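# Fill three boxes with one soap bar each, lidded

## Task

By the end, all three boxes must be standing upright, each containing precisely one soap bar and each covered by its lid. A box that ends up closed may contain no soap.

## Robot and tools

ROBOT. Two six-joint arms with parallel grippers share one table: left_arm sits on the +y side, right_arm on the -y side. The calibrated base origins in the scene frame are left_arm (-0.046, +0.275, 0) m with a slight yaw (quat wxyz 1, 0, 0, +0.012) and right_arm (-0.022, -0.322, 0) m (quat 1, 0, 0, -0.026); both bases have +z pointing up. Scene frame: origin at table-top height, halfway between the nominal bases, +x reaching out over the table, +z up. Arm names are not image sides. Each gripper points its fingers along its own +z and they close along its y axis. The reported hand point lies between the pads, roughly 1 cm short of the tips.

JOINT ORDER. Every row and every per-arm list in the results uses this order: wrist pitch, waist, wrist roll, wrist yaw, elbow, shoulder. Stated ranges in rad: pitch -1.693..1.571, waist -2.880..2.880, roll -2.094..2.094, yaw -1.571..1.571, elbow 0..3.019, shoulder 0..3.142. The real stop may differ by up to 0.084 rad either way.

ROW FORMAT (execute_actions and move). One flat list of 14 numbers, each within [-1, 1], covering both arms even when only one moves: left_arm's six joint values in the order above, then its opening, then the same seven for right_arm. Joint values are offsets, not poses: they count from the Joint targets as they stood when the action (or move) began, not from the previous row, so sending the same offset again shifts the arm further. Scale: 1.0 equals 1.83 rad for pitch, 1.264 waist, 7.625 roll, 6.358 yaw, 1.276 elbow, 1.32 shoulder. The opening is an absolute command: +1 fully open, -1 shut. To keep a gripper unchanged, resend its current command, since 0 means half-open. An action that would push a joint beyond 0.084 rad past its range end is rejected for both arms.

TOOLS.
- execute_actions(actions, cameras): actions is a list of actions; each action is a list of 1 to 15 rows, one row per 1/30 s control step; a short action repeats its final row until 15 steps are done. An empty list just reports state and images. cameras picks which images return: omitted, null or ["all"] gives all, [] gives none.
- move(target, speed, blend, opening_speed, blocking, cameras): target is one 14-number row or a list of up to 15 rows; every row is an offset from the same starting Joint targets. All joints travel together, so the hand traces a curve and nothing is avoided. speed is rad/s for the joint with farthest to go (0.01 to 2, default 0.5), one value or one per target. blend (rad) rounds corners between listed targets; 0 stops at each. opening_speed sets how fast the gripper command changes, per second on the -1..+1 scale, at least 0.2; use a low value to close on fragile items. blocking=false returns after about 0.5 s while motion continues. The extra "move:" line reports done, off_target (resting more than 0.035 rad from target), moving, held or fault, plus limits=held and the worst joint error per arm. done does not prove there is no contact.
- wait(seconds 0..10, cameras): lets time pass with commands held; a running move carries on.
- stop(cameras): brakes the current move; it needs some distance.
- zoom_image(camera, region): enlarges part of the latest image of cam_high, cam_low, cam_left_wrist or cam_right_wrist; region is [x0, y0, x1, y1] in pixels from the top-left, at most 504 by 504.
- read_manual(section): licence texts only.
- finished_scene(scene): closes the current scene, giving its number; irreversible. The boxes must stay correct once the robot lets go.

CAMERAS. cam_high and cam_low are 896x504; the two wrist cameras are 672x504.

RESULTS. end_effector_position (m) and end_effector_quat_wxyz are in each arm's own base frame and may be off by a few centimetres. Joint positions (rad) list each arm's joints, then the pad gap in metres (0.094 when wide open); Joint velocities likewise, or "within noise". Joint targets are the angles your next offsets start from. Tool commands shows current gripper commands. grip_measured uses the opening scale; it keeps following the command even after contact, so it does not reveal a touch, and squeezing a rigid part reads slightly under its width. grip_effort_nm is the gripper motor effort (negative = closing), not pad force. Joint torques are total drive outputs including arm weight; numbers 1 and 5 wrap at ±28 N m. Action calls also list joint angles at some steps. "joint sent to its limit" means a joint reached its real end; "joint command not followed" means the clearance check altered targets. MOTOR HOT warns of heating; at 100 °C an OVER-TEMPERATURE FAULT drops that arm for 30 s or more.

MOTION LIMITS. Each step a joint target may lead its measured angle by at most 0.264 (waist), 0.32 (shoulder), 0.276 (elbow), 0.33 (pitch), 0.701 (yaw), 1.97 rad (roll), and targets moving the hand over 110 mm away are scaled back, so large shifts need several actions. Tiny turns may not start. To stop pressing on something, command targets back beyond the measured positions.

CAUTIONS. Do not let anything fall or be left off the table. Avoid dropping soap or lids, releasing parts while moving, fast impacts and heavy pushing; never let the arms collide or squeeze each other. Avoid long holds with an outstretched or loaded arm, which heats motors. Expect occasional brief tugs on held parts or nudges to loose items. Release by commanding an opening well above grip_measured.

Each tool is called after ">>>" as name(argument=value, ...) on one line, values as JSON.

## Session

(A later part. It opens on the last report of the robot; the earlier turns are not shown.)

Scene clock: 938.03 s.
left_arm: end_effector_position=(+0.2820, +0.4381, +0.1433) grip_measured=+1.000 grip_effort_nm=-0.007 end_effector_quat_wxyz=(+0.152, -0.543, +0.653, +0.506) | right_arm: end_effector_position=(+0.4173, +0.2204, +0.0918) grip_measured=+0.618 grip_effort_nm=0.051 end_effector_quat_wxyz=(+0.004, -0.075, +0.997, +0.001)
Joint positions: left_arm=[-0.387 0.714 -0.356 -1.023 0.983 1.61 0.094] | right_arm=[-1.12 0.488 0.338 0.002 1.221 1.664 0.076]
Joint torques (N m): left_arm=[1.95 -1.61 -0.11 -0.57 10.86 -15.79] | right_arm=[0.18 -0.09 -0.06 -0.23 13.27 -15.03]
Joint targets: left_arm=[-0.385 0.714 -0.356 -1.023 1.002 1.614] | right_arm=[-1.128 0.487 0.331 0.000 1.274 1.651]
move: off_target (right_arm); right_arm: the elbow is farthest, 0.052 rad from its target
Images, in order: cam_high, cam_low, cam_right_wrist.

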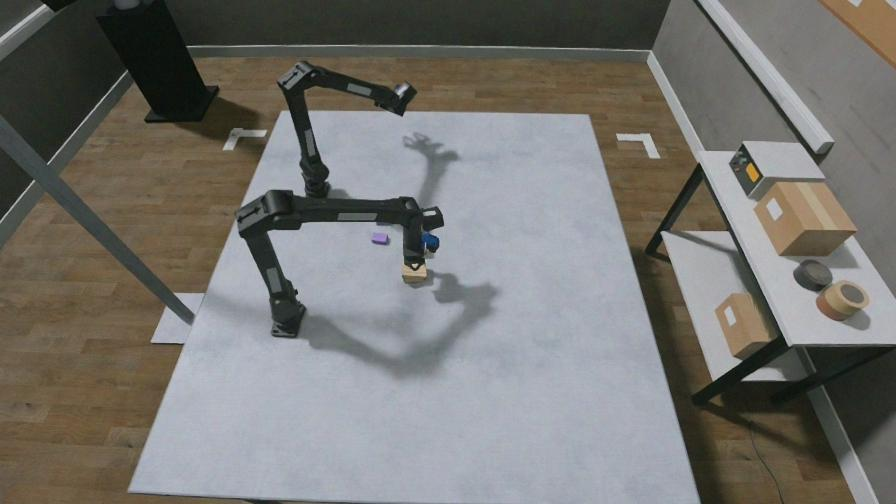

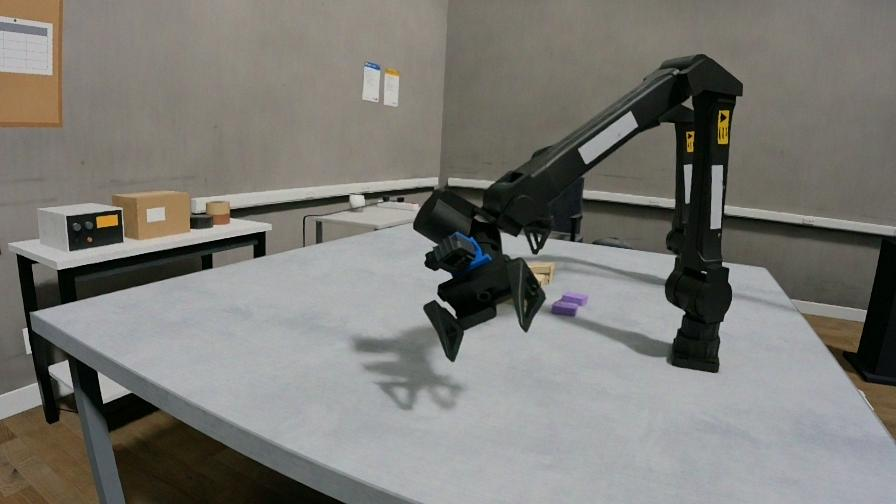

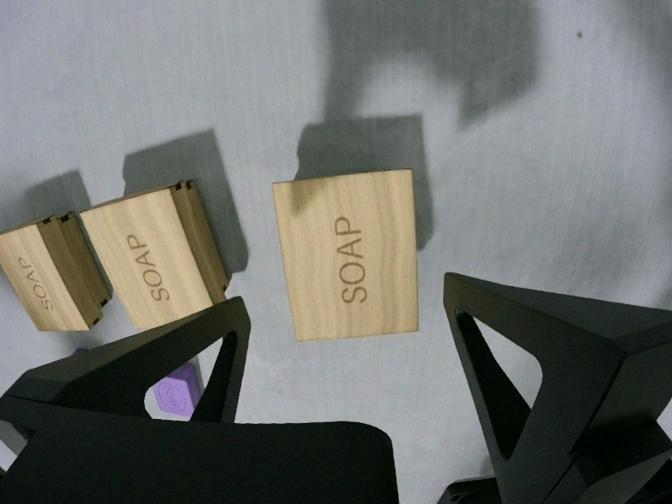

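>>> move(target=[[0,0,0,0,0,0,1,0.076,0,0,0,-0.098,0.078,0.62],[0,0,0,0,0,0,1,0.076,0,0,0,-0.098,0.078,0.25]], speed=0.08, opening_speed=0.3, cameras=["cam_right_wrist","cam_low"])

>>> zoom_image(camera="cam_low", region=[500, 220, 600, 320])

Scene clock: 959.00 s.
left_arm: end_effector_position=(+0.2820, +0.4381, +0.1433) grip_measured=+1.000 grip_effort_nm=-0.012 end_effector_quat_wxyz=(+0.152, -0.543, +0.653, +0.506) | right_arm: end_effector_position=(+0.4161, +0.2198, +0.0402) grip_measured=+0.355 grip_effort_nm=-1.048 end_effector_quat_wxyz=(+0.000, -0.075, +0.997, -0.001)
Joint positions: left_arm=[-0.387 0.714 -0.356 -1.023 0.983 1.61 0.094] | right_arm=[-0.998 0.488 0.338 0.002 1.159 1.733 0.064]
Joint torques (N m): left_arm=[1.95 -1.55 -0.11 -0.57 10.86 -15.85] | right_arm=[0.72 -0.03 -0.06 -0.23 7.36 -13.04]
Joint targets: left_arm=[-0.385 0.714 -0.356 -1.023 1.002 1.614] | right_arm=[-0.989 0.487 0.331 0.001 1.149 1.754]
move: done
Images, in order: cam_low, cam_right_wrist.

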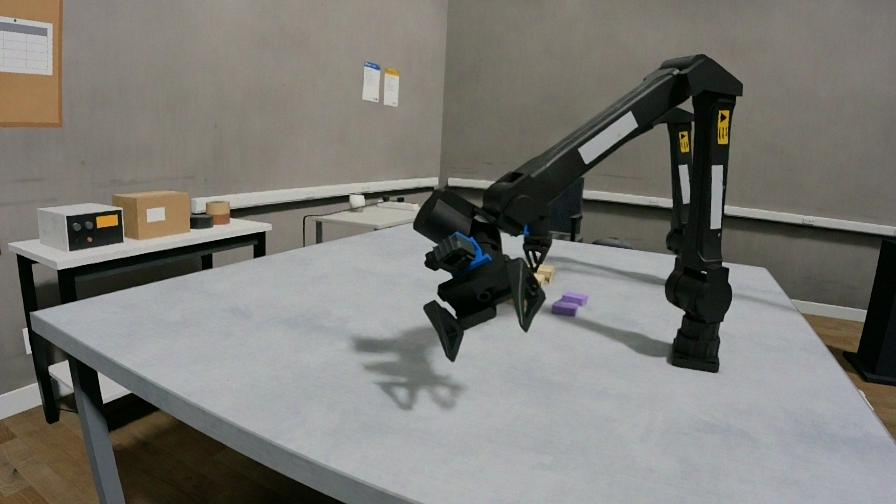

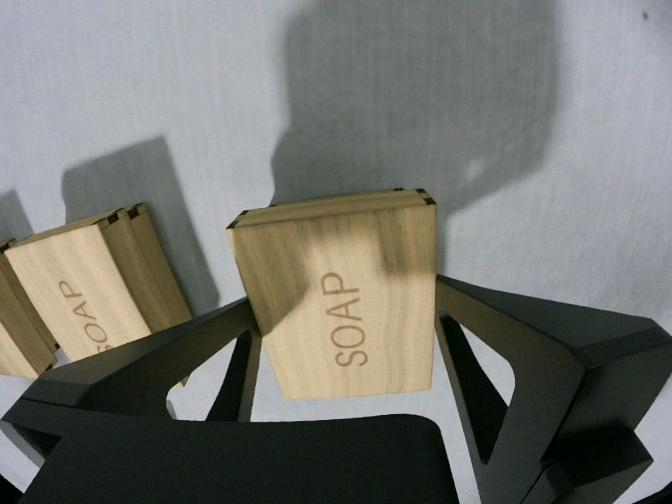

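Scaled by 5.040 from the camera's 896x504 image, which has a finer 1280x720 frame.

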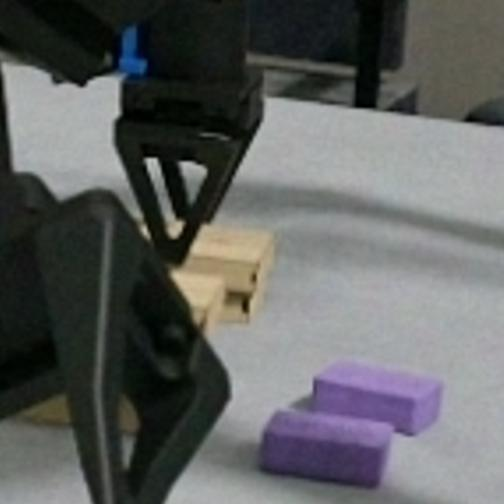

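>>> move(target=[[0,0,0,0,0,0,1,0,0,0,0,0,0,0.62],[0,0,0,0,0,0,1,-0.076,0,0,0,0.098,-0.078,0.62]], speed=0.1, opening_speed=0.25, cameras=["cam_right_wrist","cam_low","cam_high"])

>>> zoom_image(camera="cam_low", region=[500, 220, 600, 320])

>>> zoom_image(camera="cam_right_wrist", region=[210, 150, 460, 400])

Scene clock: 974.30 s.
left_arm: end_effector_position=(+0.2820, +0.4381, +0.1433) grip_measured=+1.000 grip_effort_nm=-0.012 end_effector_quat_wxyz=(+0.152, -0.543, +0.653, +0.506) | right_arm: end_effector_position=(+0.4175, +0.2206, +0.0924) grip_measured=+0.618 grip_effort_nm=0.051 end_effector_quat_wxyz=(+0.005, -0.075, +0.997, +0.001)
Joint positions: left_arm=[-0.387 0.714 -0.356 -1.023 0.983 1.61 0.094] | right_arm=[-1.12 0.488 0.338 0.002 1.222 1.663 0.076]
Joint torques (N m): left_arm=[1.96 -1.61 -0.11 -0.57 10.84 -15.85] | right_arm=[0.25 -0.03 -0.06 -0.22 13.23 -15.38]
Joint targets: left_arm=[-0.385 0.714 -0.356 -1.023 1.002 1.614] | right_arm=[-1.128 0.487 0.331 0.000 1.274 1.651]
move: off_target (right_arm); right_arm: the elbow is farthest, 0.052 rad from its target
Images, in order: cam_high, cam_low, cam_right_wrist.

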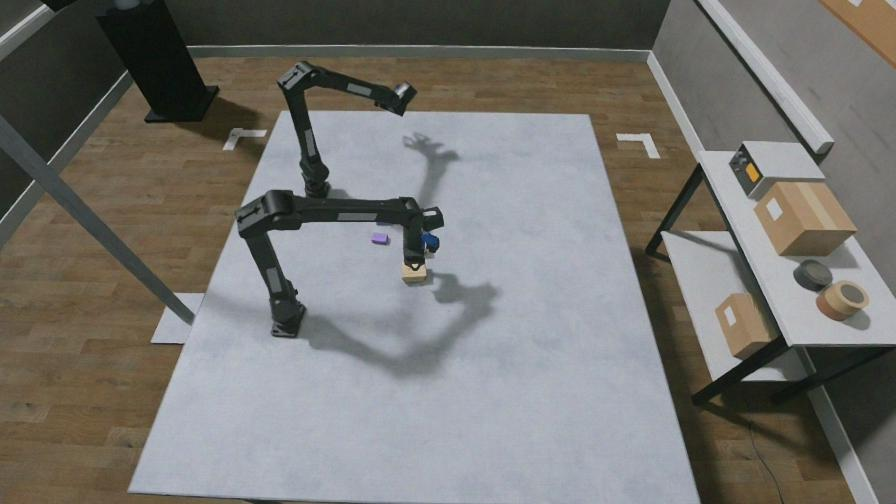

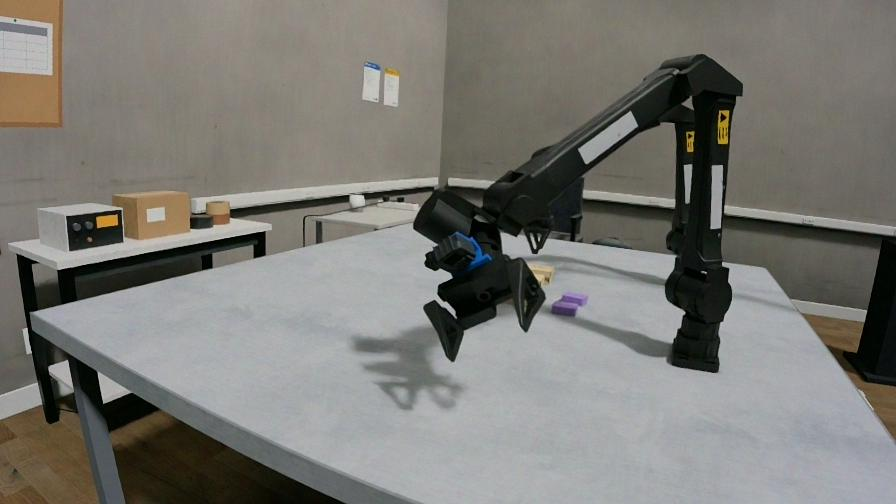

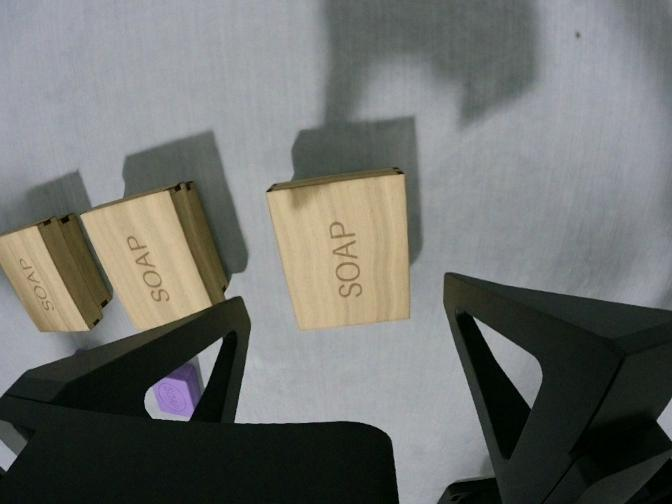

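Scaled by 5.040 from the camera's 896x504 image, which has a finer 1280x720 frame.

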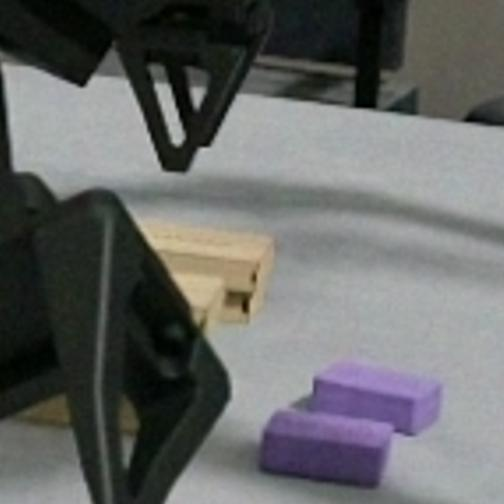

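Scaled by 2.016 from the camera's 672x504 image, which has a finer 960x720 frame.

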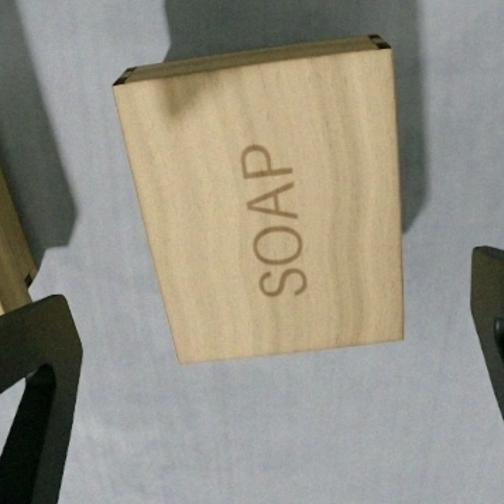

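>>> move(target=[0,0,0,0,0,0,1,-0.0705,0.2832,0.0458,0,0.337,0.2553,0.62], speed=0.3, cameras=["cam_right_wrist","cam_high"])

Scene clock: 998.30 s.
left_arm: end_effector_position=(+0.2820, +0.4381, +0.1433) grip_measured=+1.000 grip_effort_nm=-0.007 end_effector_quat_wxyz=(+0.152, -0.543, +0.653, +0.506) | right_arm: end_effector_position=(+0.3935, +0.4449, +0.0901) grip_measured=+0.618 grip_effort_nm=0.046 end_effector_quat_wxyz=(+0.003, -0.091, +0.996, +0.002)
Joint positions: left_arm=[-0.387 0.714 -0.356 -1.023 0.983 1.61 0.094] | right_arm=[-1.249 0.848 0.666 0.002 1.647 1.963 0.076]
Joint torques (N m): left_arm=[1.95 -1.55 -0.11 -0.57 10.85 -15.85] | right_arm=[0.08 -0.21 0.16 -0.16 14.04 -17.32]
Joint targets: left_arm=[-0.385 0.714 -0.356 -1.023 1.002 1.614] | right_arm=[-1.257 0.844 0.680 0.001 1.704 1.988]
move: off_target (right_arm); right_arm: the elbow is farthest, 0.057 rad from its target
Images, in order: cam_high, cam_right_wrist.

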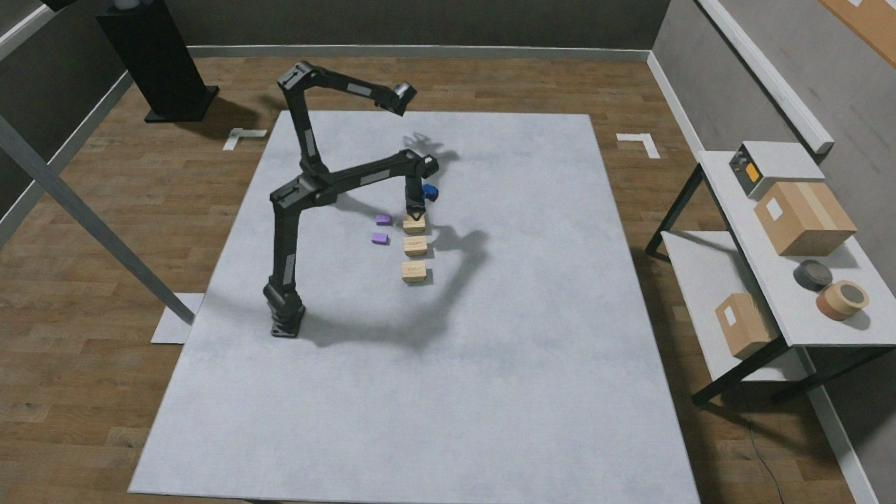

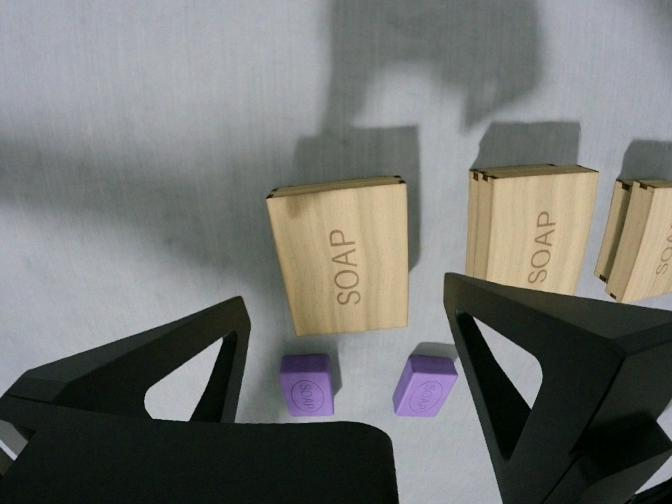

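>>> move(target=[[0,0,0,0,0,0,1,0,0,0.0037,0,0,0,0.62],[0,0,0,0,0,0,1,0.0721,0,0.0037,0,-0.1034,0.0402,0.62],[0,0,0,0,0,0,1,0.0721,0,0.0037,0,-0.1034,0.0402,0.25]], speed=0.1, opening_speed=0.25, cameras=["cam_right_wrist"])

Scene clock: 1017.33 s.
left_arm: end_effector_position=(+0.2820, +0.4381, +0.1433) grip_measured=+1.000 grip_effort_nm=-0.007 end_effector_quat_wxyz=(+0.152, -0.543, +0.653, +0.506) | right_arm: end_effector_position=(+0.3933, +0.4448, +0.0370) grip_measured=+0.362 grip_effort_nm=-1.067 end_effector_quat_wxyz=(+0.002, -0.076, +0.997, +0.001)
Joint positions: left_arm=[-0.387 0.714 -0.356 -1.023 0.983 1.61 0.094] | right_arm=[-1.134 0.848 0.695 0.002 1.583 2.016 0.064]
Joint torques (N m): left_arm=[1.95 -1.55 -0.11 -0.57 10.85 -15.85] | right_arm=[0.69 -0.21 0.13 -0.16 7.98 -17.55]
Joint targets: left_arm=[-0.385 0.714 -0.356 -1.023 1.002 1.614] | right_arm=[-1.125 0.844 0.708 0.001 1.572 2.041]
move: done
Images, in order: cam_right_wrist.

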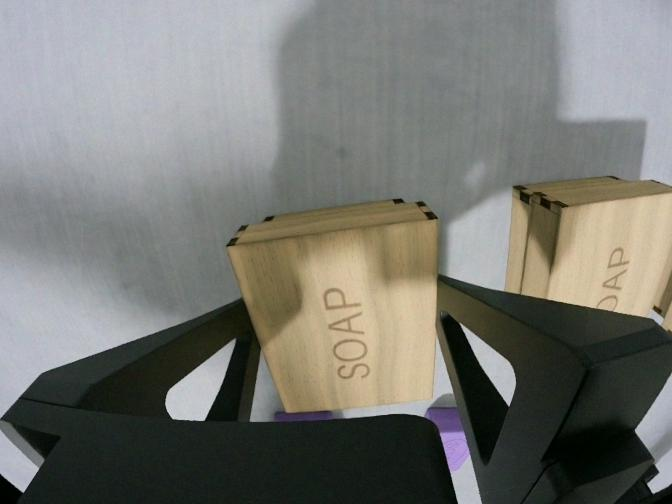

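>>> move(target=[[0,0,0,0,0,0,1,-0.0104,0,0,0,0.0439,-0.0265,0.25],[0,0,0,0,0,0,1,-0.0585,0,0,0,0.0925,-0.0583,0.25],[0,0,0,0,0,0,1,-0.106,0,0,0,0.1364,-0.0818,0.25]], speed=[0.05,0.08,0.15], blend=[0.005,0.02,0], cameras=["cam_high","cam_right_wrist"])

>>> zoom_image(camera="cam_right_wrist", region=[210, 130, 460, 380])

>>> zoom_image(camera="cam_high", region=[370, 180, 450, 260])

Scene clock: 1038.00 s.
left_arm: end_effector_position=(+0.2820, +0.4381, +0.1433) grip_measured=+1.000 grip_effort_nm=-0.007 end_effector_quat_wxyz=(+0.152, -0.543, +0.653, +0.506) | right_arm: end_effector_position=(+0.3938, +0.4453, +0.1155) grip_measured=+0.362 grip_effort_nm=-1.077 end_effector_quat_wxyz=(+0.002, -0.076, +0.997, +0.001)
Joint positions: left_arm=[-0.387 0.714 -0.356 -1.023 0.983 1.61 0.094] | right_arm=[-1.311 0.848 0.695 0.002 1.69 1.946 0.064]
Joint torques (N m): left_arm=[1.96 -1.61 -0.11 -0.57 10.85 -15.85] | right_arm=[0.05 -0.21 0.13 -0.16 14.12 -19.96]
Joint targets: left_arm=[-0.385 0.714 -0.356 -1.023 1.002 1.614] | right_arm=[-1.319 0.844 0.708 0.001 1.746 1.933]
move: off_target (right_arm); right_arm: the elbow is farthest, 0.056 rad from its target
Images, in order: cam_high, cam_right_wrist.

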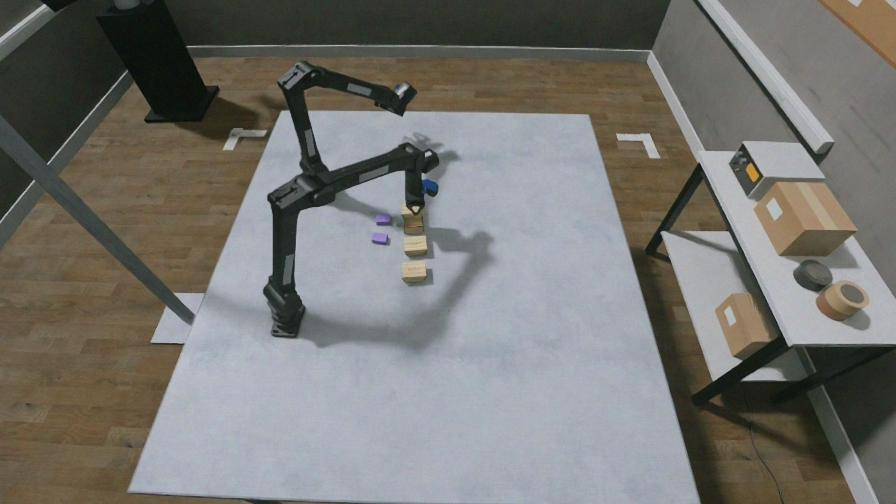

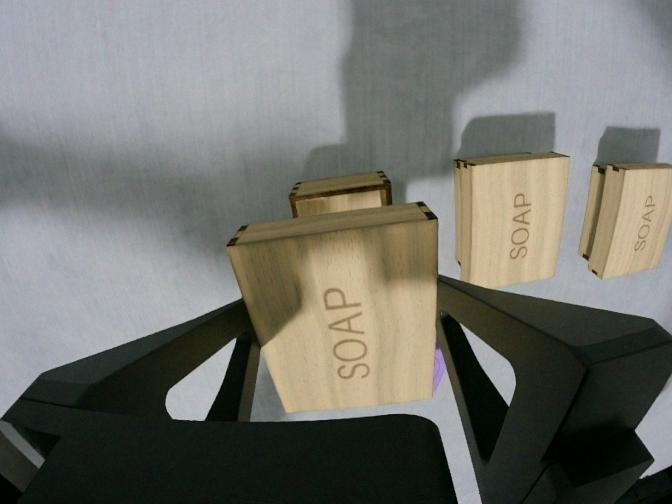

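Scaled by 2.016 from the camera's 672x504 image, which has a finer 960x720 frame.

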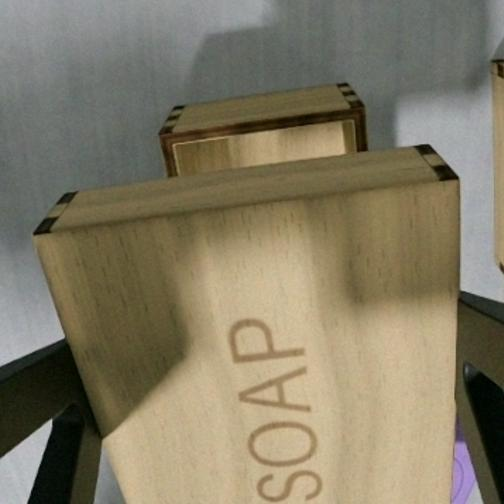

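Scaled by 6.300 from the camera's 896x504 image, which has a finer 1280x720 frame.

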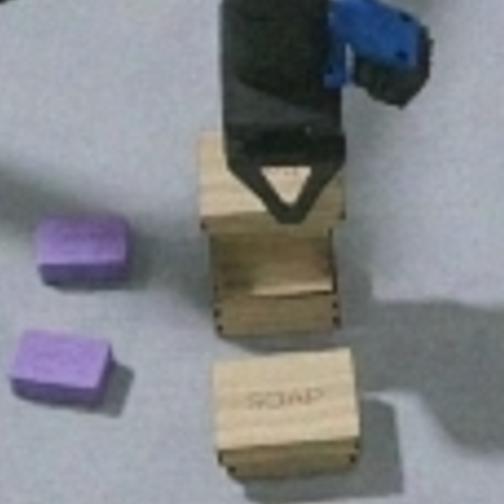

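>>> move(target=[[0,0,0,0,0,0,1,0.1066,-0.4763,-0.08275,0,-0.4749,-0.2697,0.25],[0,0,0,0,0,0,1,0.2202,-0.4763,-0.08275,0,-0.5517,-0.1583,0.25]], speed=[0.5,0.1])

Scene clock: 1104.50 s.
left_arm: end_effector_position=(+0.2820, +0.4381, +0.1433) grip_measured=+1.000 grip_effort_nm=-0.002 end_effector_quat_wxyz=(+0.152, -0.543, +0.653, +0.506) | right_arm: end_effector_position=(+0.4288, +0.1045, +0.0191) grip_measured=+0.362 grip_effort_nm=-1.077 end_effector_quat_wxyz=(-0.003, -0.075, +0.997, -0.001)
Joint positions: left_arm=[-0.387 0.714 -0.356 -1.023 0.983 1.61 0.094] | right_arm=[-0.925 0.24 0.091 0 1.052 1.704 0.064]
Joint torques (N m): left_arm=[1.96 -1.55 -0.11 -0.57 10.84 -15.85] | right_arm=[0.66 0.26 -0.11 -0.16 6.97 -12.22]
Motor temperatures (°C): left_arm=[27 27 29 29 53 38 29] | right_arm=[29 31 28 30 60 37 32]
Heat: left arm: hottest elbow 53 °C; right arm: hottest elbow 60 °C.
Joint targets: left_arm=[-0.385 0.714 -0.356 -1.023 1.002 1.614] | right_arm=[-0.916 0.243 0.077 0.000 1.042 1.724]
move: done

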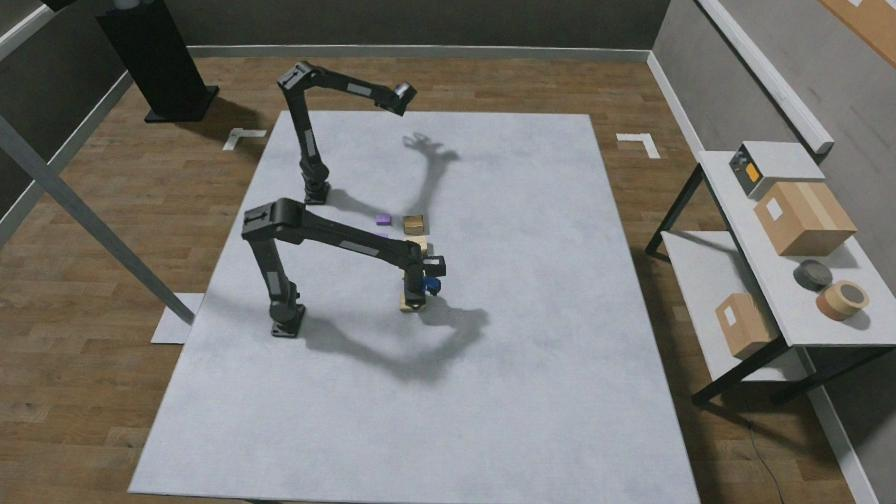

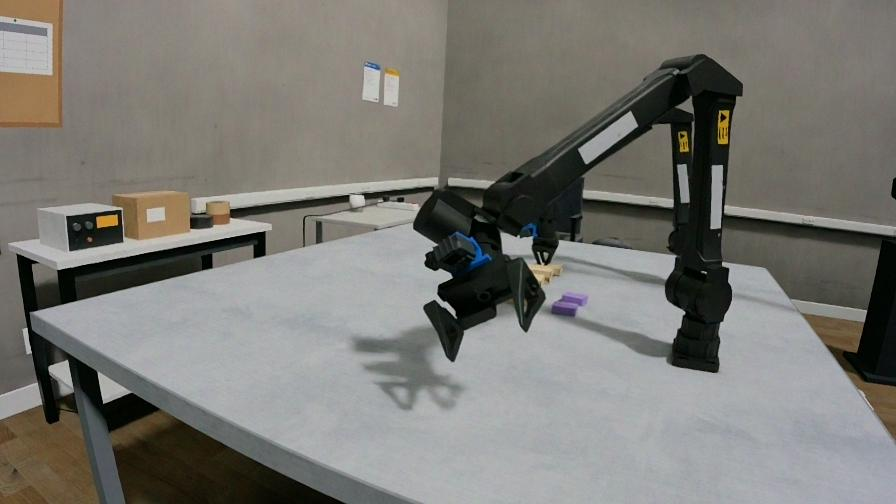

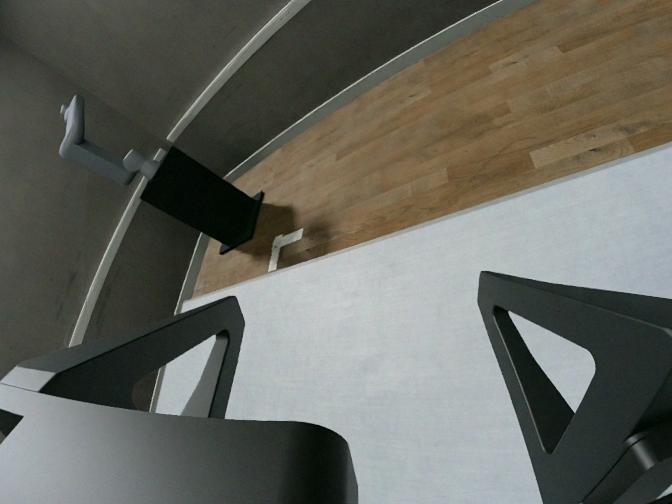

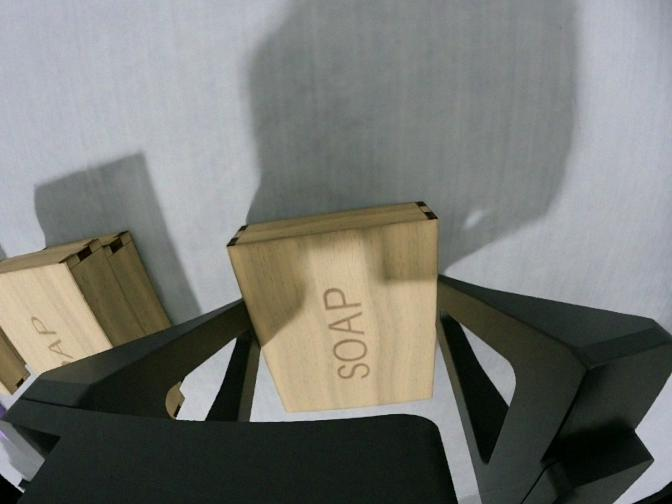

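>>> move(target=[[0,0,0,0,0,0,1,0,0,0,0,0,0,0.62],[0,0,0,0,0,0,1,-0.1235,0,0,0,0.1309,-0.1114,0.62],[0,0,0,0,0,0,1,-0.1563,0.6313,0.1048,0,0.3331,0.0659,0.4]], speed=[0.3,0.12,0.6], opening_speed=0.6)

Scene clock: 1126.73 s.
left_arm: end_effector_position=(+0.2820, +0.4381, +0.1433) grip_measured=+1.000 grip_effort_nm=-0.002 end_effector_quat_wxyz=(+0.152, -0.543, +0.653, +0.506) | right_arm: end_effector_position=(+0.2631, +0.4537, +0.0988) grip_measured=+0.403 grip_effort_nm=-0.144 end_effector_quat_wxyz=(+0.000, -0.091, +0.996, -0.001)
Joint positions: left_arm=[-0.387 0.714 -0.356 -1.023 0.983 1.61 0.094] | right_arm=[-1.194 1.046 0.863 0 1.41 1.788 0.066]
Joint torques (N m): left_arm=[1.95 -1.55 -0.11 -0.57 10.85 -15.85] | right_arm=[0.06 -0.44 0.14 -0.1 13.85 -14.68]
Motor temperatures (°C): left_arm=[27 27 29 29 53 38 29] | right_arm=[29 31 28 30 55 37 32]
Heat: left arm: hottest elbow 53 °C; right arm: hottest elbow 55 °C.
Joint targets: left_arm=[-0.385 0.714 -0.356 -1.023 1.002 1.614] | right_arm=[-1.202 1.040 0.876 0.000 1.467 1.811]
move: off_target (right_arm); target 3's new numbers were sent with right_arm's elbow 0.057 rad from that target; right_arm: the elbow is farthest, 0.057 rad from its target

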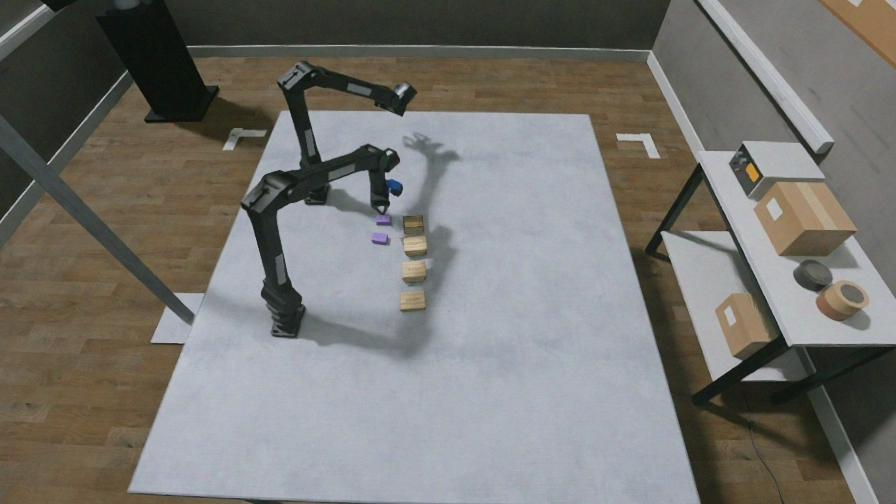

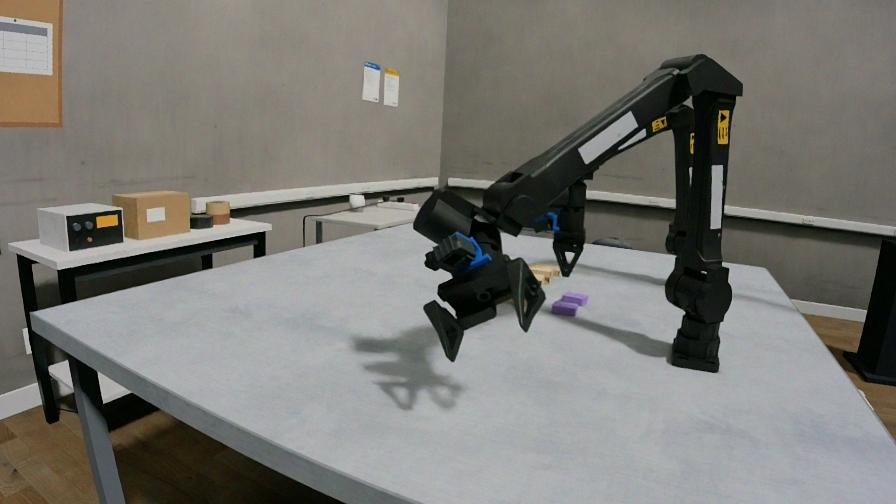

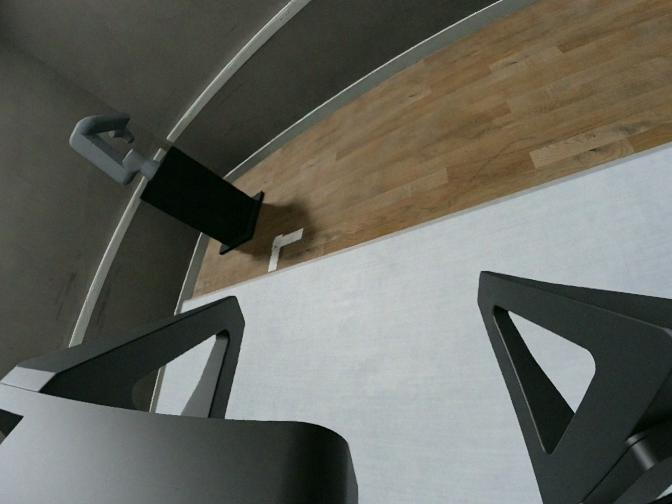

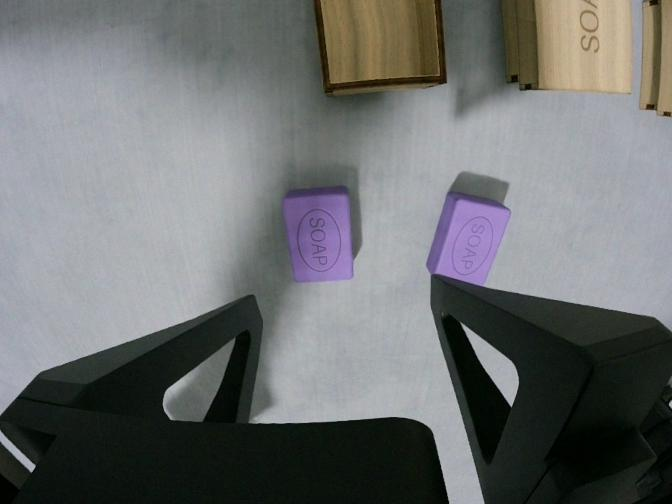

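>>> move(target=[[0,0,0,0,0,0,1,0.0541,0.0237,0.0113,0,-0.0603,0.0545,0.4],[0,0,0,0,0,0,1,0.0989,0.0237,0.0113,0,-0.0901,0.0886,0.4]], speed=[0.2,0.12], cameras=["cam_right_wrist","cam_low"])

Scene clock: 1174.43 s.
left_arm: end_effector_position=(+0.2820, +0.4381, +0.1433) grip_measured=+1.000 grip_effort_nm=-0.007 end_effector_quat_wxyz=(+0.152, -0.543, +0.653, +0.506) | right_arm: end_effector_position=(+0.2601, +0.4695, +0.0230) grip_measured=+0.402 grip_effort_nm=-0.144 end_effector_quat_wxyz=(+0.000, -0.058, +0.998, -0.001)
Joint positions: left_arm=[-0.387 0.714 -0.356 -1.023 0.983 1.61 0.094] | right_arm=[-1.03 1.066 0.949 0 1.362 1.905 0.066]
Joint torques (N m): left_arm=[1.95 -1.55 -0.11 -0.57 10.85 -15.85] | right_arm=[0.68 0.5 0.14 -0.1 7.49 -15.56]
Motor temperatures (°C): left_arm=[27 27 29 29 52 38 29] | right_arm=[29 31 28 30 61 37 31]
Heat: left arm: hottest elbow 52 °C; right arm: hottest elbow 61 °C.
Joint targets: left_arm=[-0.385 0.714 -0.356 -1.023 1.002 1.614] | right_arm=[-1.021 1.070 0.963 0.000 1.352 1.928]
move: done
Images, in order: cam_low, cam_right_wrist.

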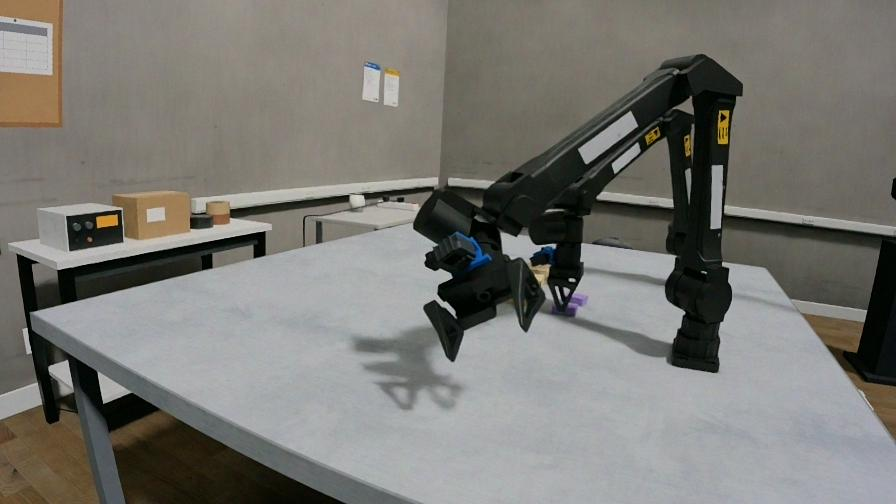

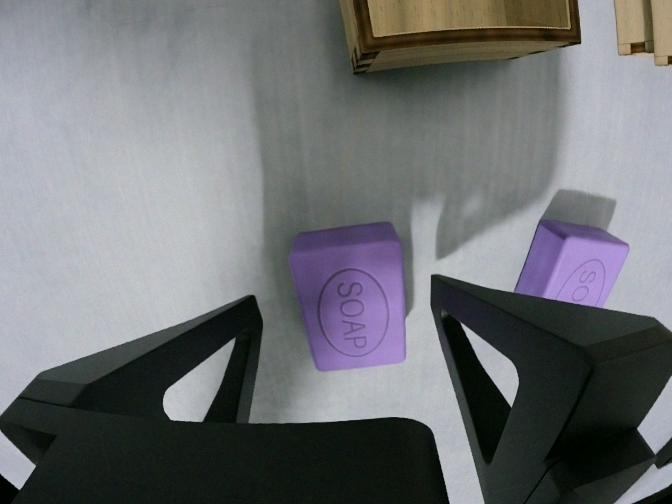

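>>> move(target=[[0,0,0,0,0,0,1,0,0,0,0,0,0,-0.33],[0,0,0,0,0,0,1,-0.0104,0,0,0,0.0431,-0.025,-0.33],[0,0,0,0,0,0,1,-0.106,0,0,0,0.1246,-0.0932,-0.33],[0,0,0,0,0,0,1,-0.1656,-0.182,-0.0367,0,0.3049,0.0265,-0.33]], speed=[0.3,0.05,0.12,0.25], blend=[0,0.005,0.01,0], opening_speed=0.25, cameras=["cam_right_wrist","cam_low"])

Scene clock: 1203.53 s.
left_arm: end_effector_position=(+0.2820, +0.4381, +0.1433) grip_measured=+1.000 grip_effort_nm=-0.007 end_effector_quat_wxyz=(+0.152, -0.543, +0.653, +0.506) | right_arm: end_effector_position=(+0.3950, +0.4382, +0.1172) grip_measured=-0.238 grip_effort_nm=-1.072 end_effector_quat_wxyz=(+0.000, -0.071, +0.998, -0.001)
Joint positions: left_arm=[-0.387 0.714 -0.356 -1.023 0.983 1.61 0.094] | right_arm=[-1.316 0.838 0.697 0 1.681 1.937 0.036]
Joint torques (N m): left_arm=[1.95 -1.61 -0.11 -0.57 10.85 -15.79] | right_arm=[0.08 0.32 -0.11 -0.11 14.5 -17.03]
Motor temperatures (°C): left_arm=[27 27 29 29 52 38 29] | right_arm=[29 31 28 30 54 36 31]
Heat: left arm: hottest elbow 52 °C; right arm: hottest elbow 54 °C.
Joint targets: left_arm=[-0.385 0.714 -0.356 -1.023 1.002 1.614] | right_arm=[-1.324 0.840 0.683 0.000 1.741 1.963]
move: off_target (right_arm); right_arm: the elbow is farthest, 0.060 rad from its target
Images, in order: cam_low, cam_right_wrist.

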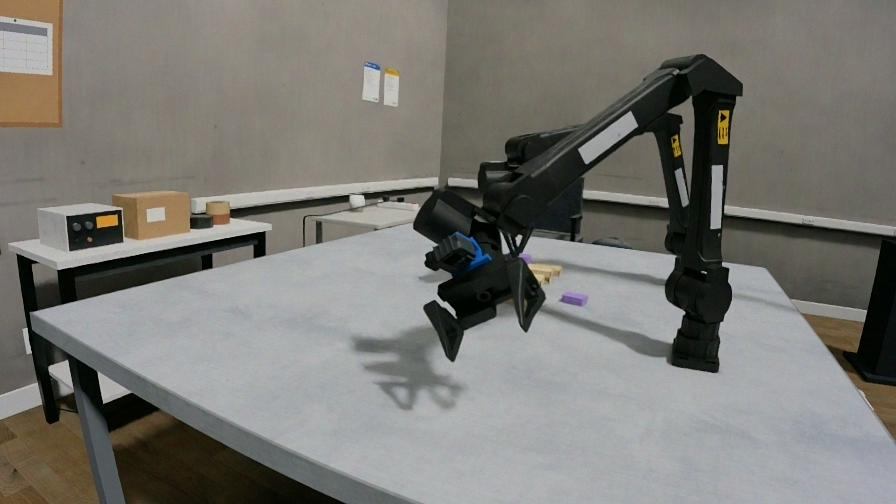

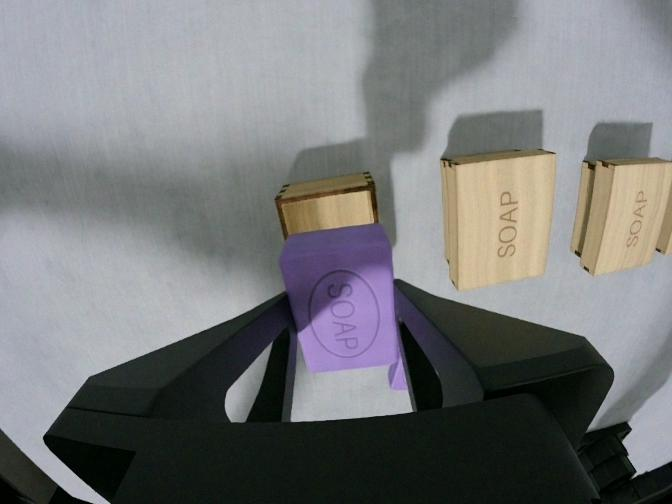

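>>> move(target=[0,0,0,0,0,0,1,0.065,0.015,0.0005,0,-0.1082,0.0235,-0.33], speed=0.15, cameras=["cam_right_wrist"])

>>> zoom_image(camera="cam_right_wrist", region=[210, 150, 460, 400])

Scene clock: 1231.80 s.
left_arm: end_effector_position=(+0.2820, +0.4381, +0.1433) grip_measured=+1.000 grip_effort_nm=-0.007 end_effector_quat_wxyz=(+0.152, -0.543, +0.653, +0.506) | right_arm: end_effector_position=(+0.3876, +0.4428, +0.0703) grip_measured=-0.238 grip_effort_nm=-1.072 end_effector_quat_wxyz=(-0.002, -0.078, +0.997, -0.002)
Joint positions: left_arm=[-0.387 0.714 -0.356 -1.023 0.983 1.61 0.094] | right_arm=[-1.214 0.853 0.696 0 1.611 1.975 0.036]
Joint torques (N m): left_arm=[1.96 -1.61 -0.1 -0.57 10.86 -15.85] | right_arm=[0.68 0.73 -0.08 -0.11 8.47 -17.73]
Joint targets: left_arm=[-0.385 0.714 -0.356 -1.023 1.002 1.614] | right_arm=[-1.205 0.859 0.687 0.000 1.603 1.994]
move: done
Images, in order: cam_right_wrist.

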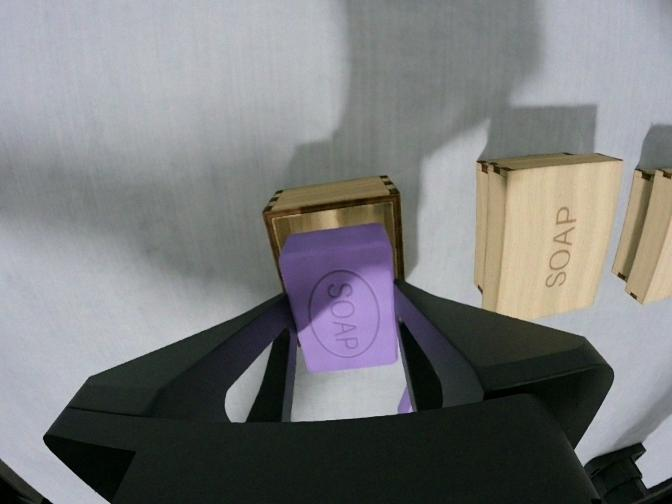

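Scaled by 2.016 from the camera's 672x504 image, which has a finer 960x720 frame.

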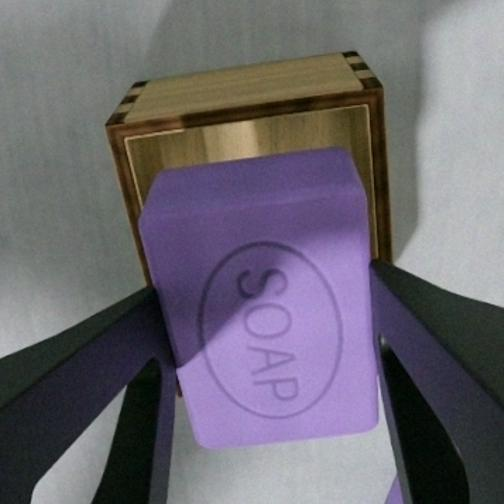

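>>> move(target=[[0,0,0,0,0,0,1,0.0492,0,0,0,-0.0423,0.0212,-0.33]], speed=[0.06], cameras=["cam_right_wrist","cam_low"])

>>> zoom_image(camera="cam_right_wrist", region=[210, 150, 460, 400])

Scene clock: 1251.27 s.
left_arm: end_effector_position=(+0.2820, +0.4381, +0.1433) grip_measured=+1.000 grip_effort_nm=-0.002 end_effector_quat_wxyz=(+0.152, -0.543, +0.653, +0.506) | right_arm: end_effector_position=(+0.3874, +0.4425, +0.0392) grip_measured=-0.238 grip_effort_nm=-1.087 end_effector_quat_wxyz=(+0.003, -0.078, +0.997, +0.003)
Joint positions: left_arm=[-0.387 0.714 -0.356 -1.023 0.983 1.61 0.094] | right_arm=[-1.124 0.853 0.696 0 1.559 1.997 0.036]
Joint torques (N m): left_arm=[1.95 -1.55 -0.11 -0.57 10.85 -15.91] | right_arm=[0.77 0.67 -0.08 -0.11 8.02 -17.32]
Joint targets: left_arm=[-0.385 0.714 -0.356 -1.023 1.002 1.614] | right_arm=[-1.115 0.859 0.687 0.000 1.549 2.022]
move: done
Images, in order: cam_low, cam_right_wrist.

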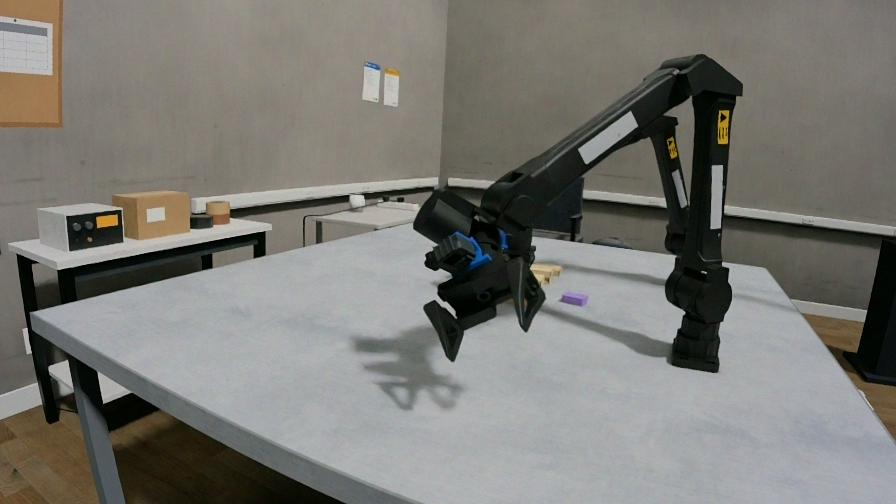

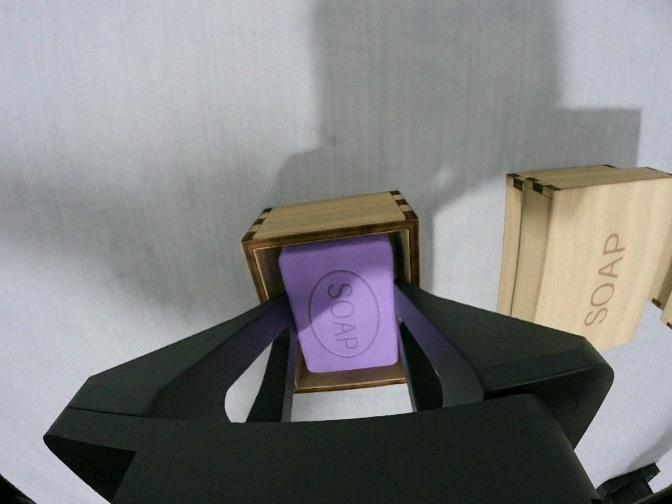

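Scaled by 2.016 from the camera's 672x504 image, which has a finer 960x720 frame.

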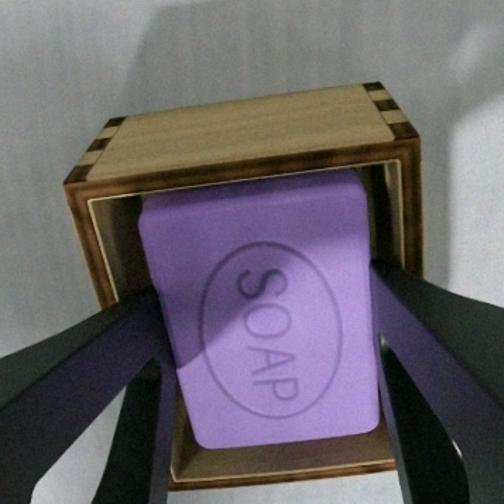

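>>> move(target=[[0,0,0,0,0,0,1,0.0087,0,0,0,-0.0063,0.0061,-0.33],[0,0,0,0,0,0,1,0.0087,0,0,0,-0.0063,0.0061,-0.15],[0,0,0,0,0,0,1,-0.0016,0,0,0,0.0368,-0.0205,-0.15],[0,0,0,0,0,0,1,-0.0634,0,0,0,0.0925,-0.0576,-0.15],[0,0,0,0,0,0,1,-0.106,0,0,0,0.1324,-0.0795,-0.15]], speed=[0.05,0.05,0.05,0.08,0.15], blend=[0,0,0.005,0.02,0], opening_speed=0.2, cameras=["cam_right_wrist"])

>>> zoom_image(camera="cam_right_wrist", region=[210, 150, 460, 400])

Scene clock: 1277.63 s.
left_arm: end_effector_position=(+0.2820, +0.4381, +0.1433) grip_measured=+1.000 grip_effort_nm=-0.002 end_effector_quat_wxyz=(+0.152, -0.543, +0.653, +0.506) | right_arm: end_effector_position=(+0.3864, +0.4413, +0.1109) grip_measured=-0.157 grip_effort_nm=0.335 end_effector_quat_wxyz=(-0.002, -0.078, +0.997, -0.002)
Joint positions: left_arm=[-0.387 0.714 -0.356 -1.023 0.983 1.61 0.094] | right_arm=[-1.301 0.853 0.696 0 1.66 1.934 0.04]
Joint torques (N m): left_arm=[1.96 -1.61 -0.11 -0.57 10.85 -15.85] | right_arm=[0.13 0.73 -0.07 -0.11 14.28 -19.55]
Joint targets: left_arm=[-0.385 0.714 -0.356 -1.023 1.002 1.614] | right_arm=[-1.309 0.859 0.687 0.000 1.718 1.917]
move: off_target (right_arm); right_arm: the elbow is farthest, 0.058 rad from its target
Images, in order: cam_right_wrist.

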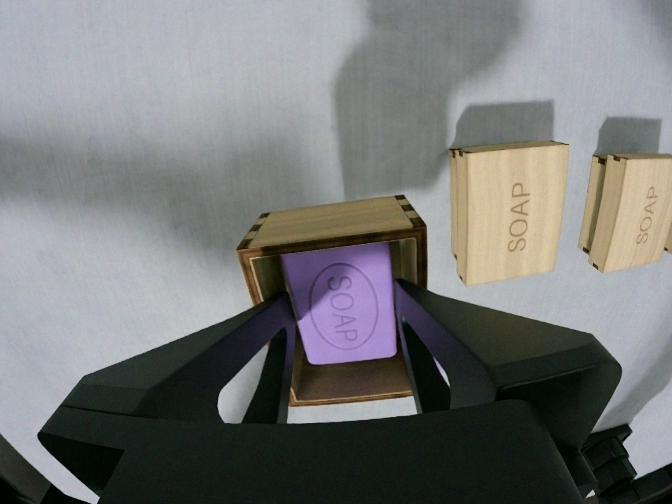

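Scaled by 2.016 from the camera's 672x504 image, which has a finer 960x720 frame.

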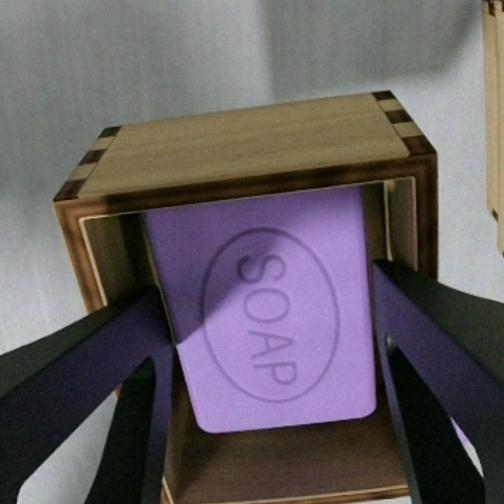

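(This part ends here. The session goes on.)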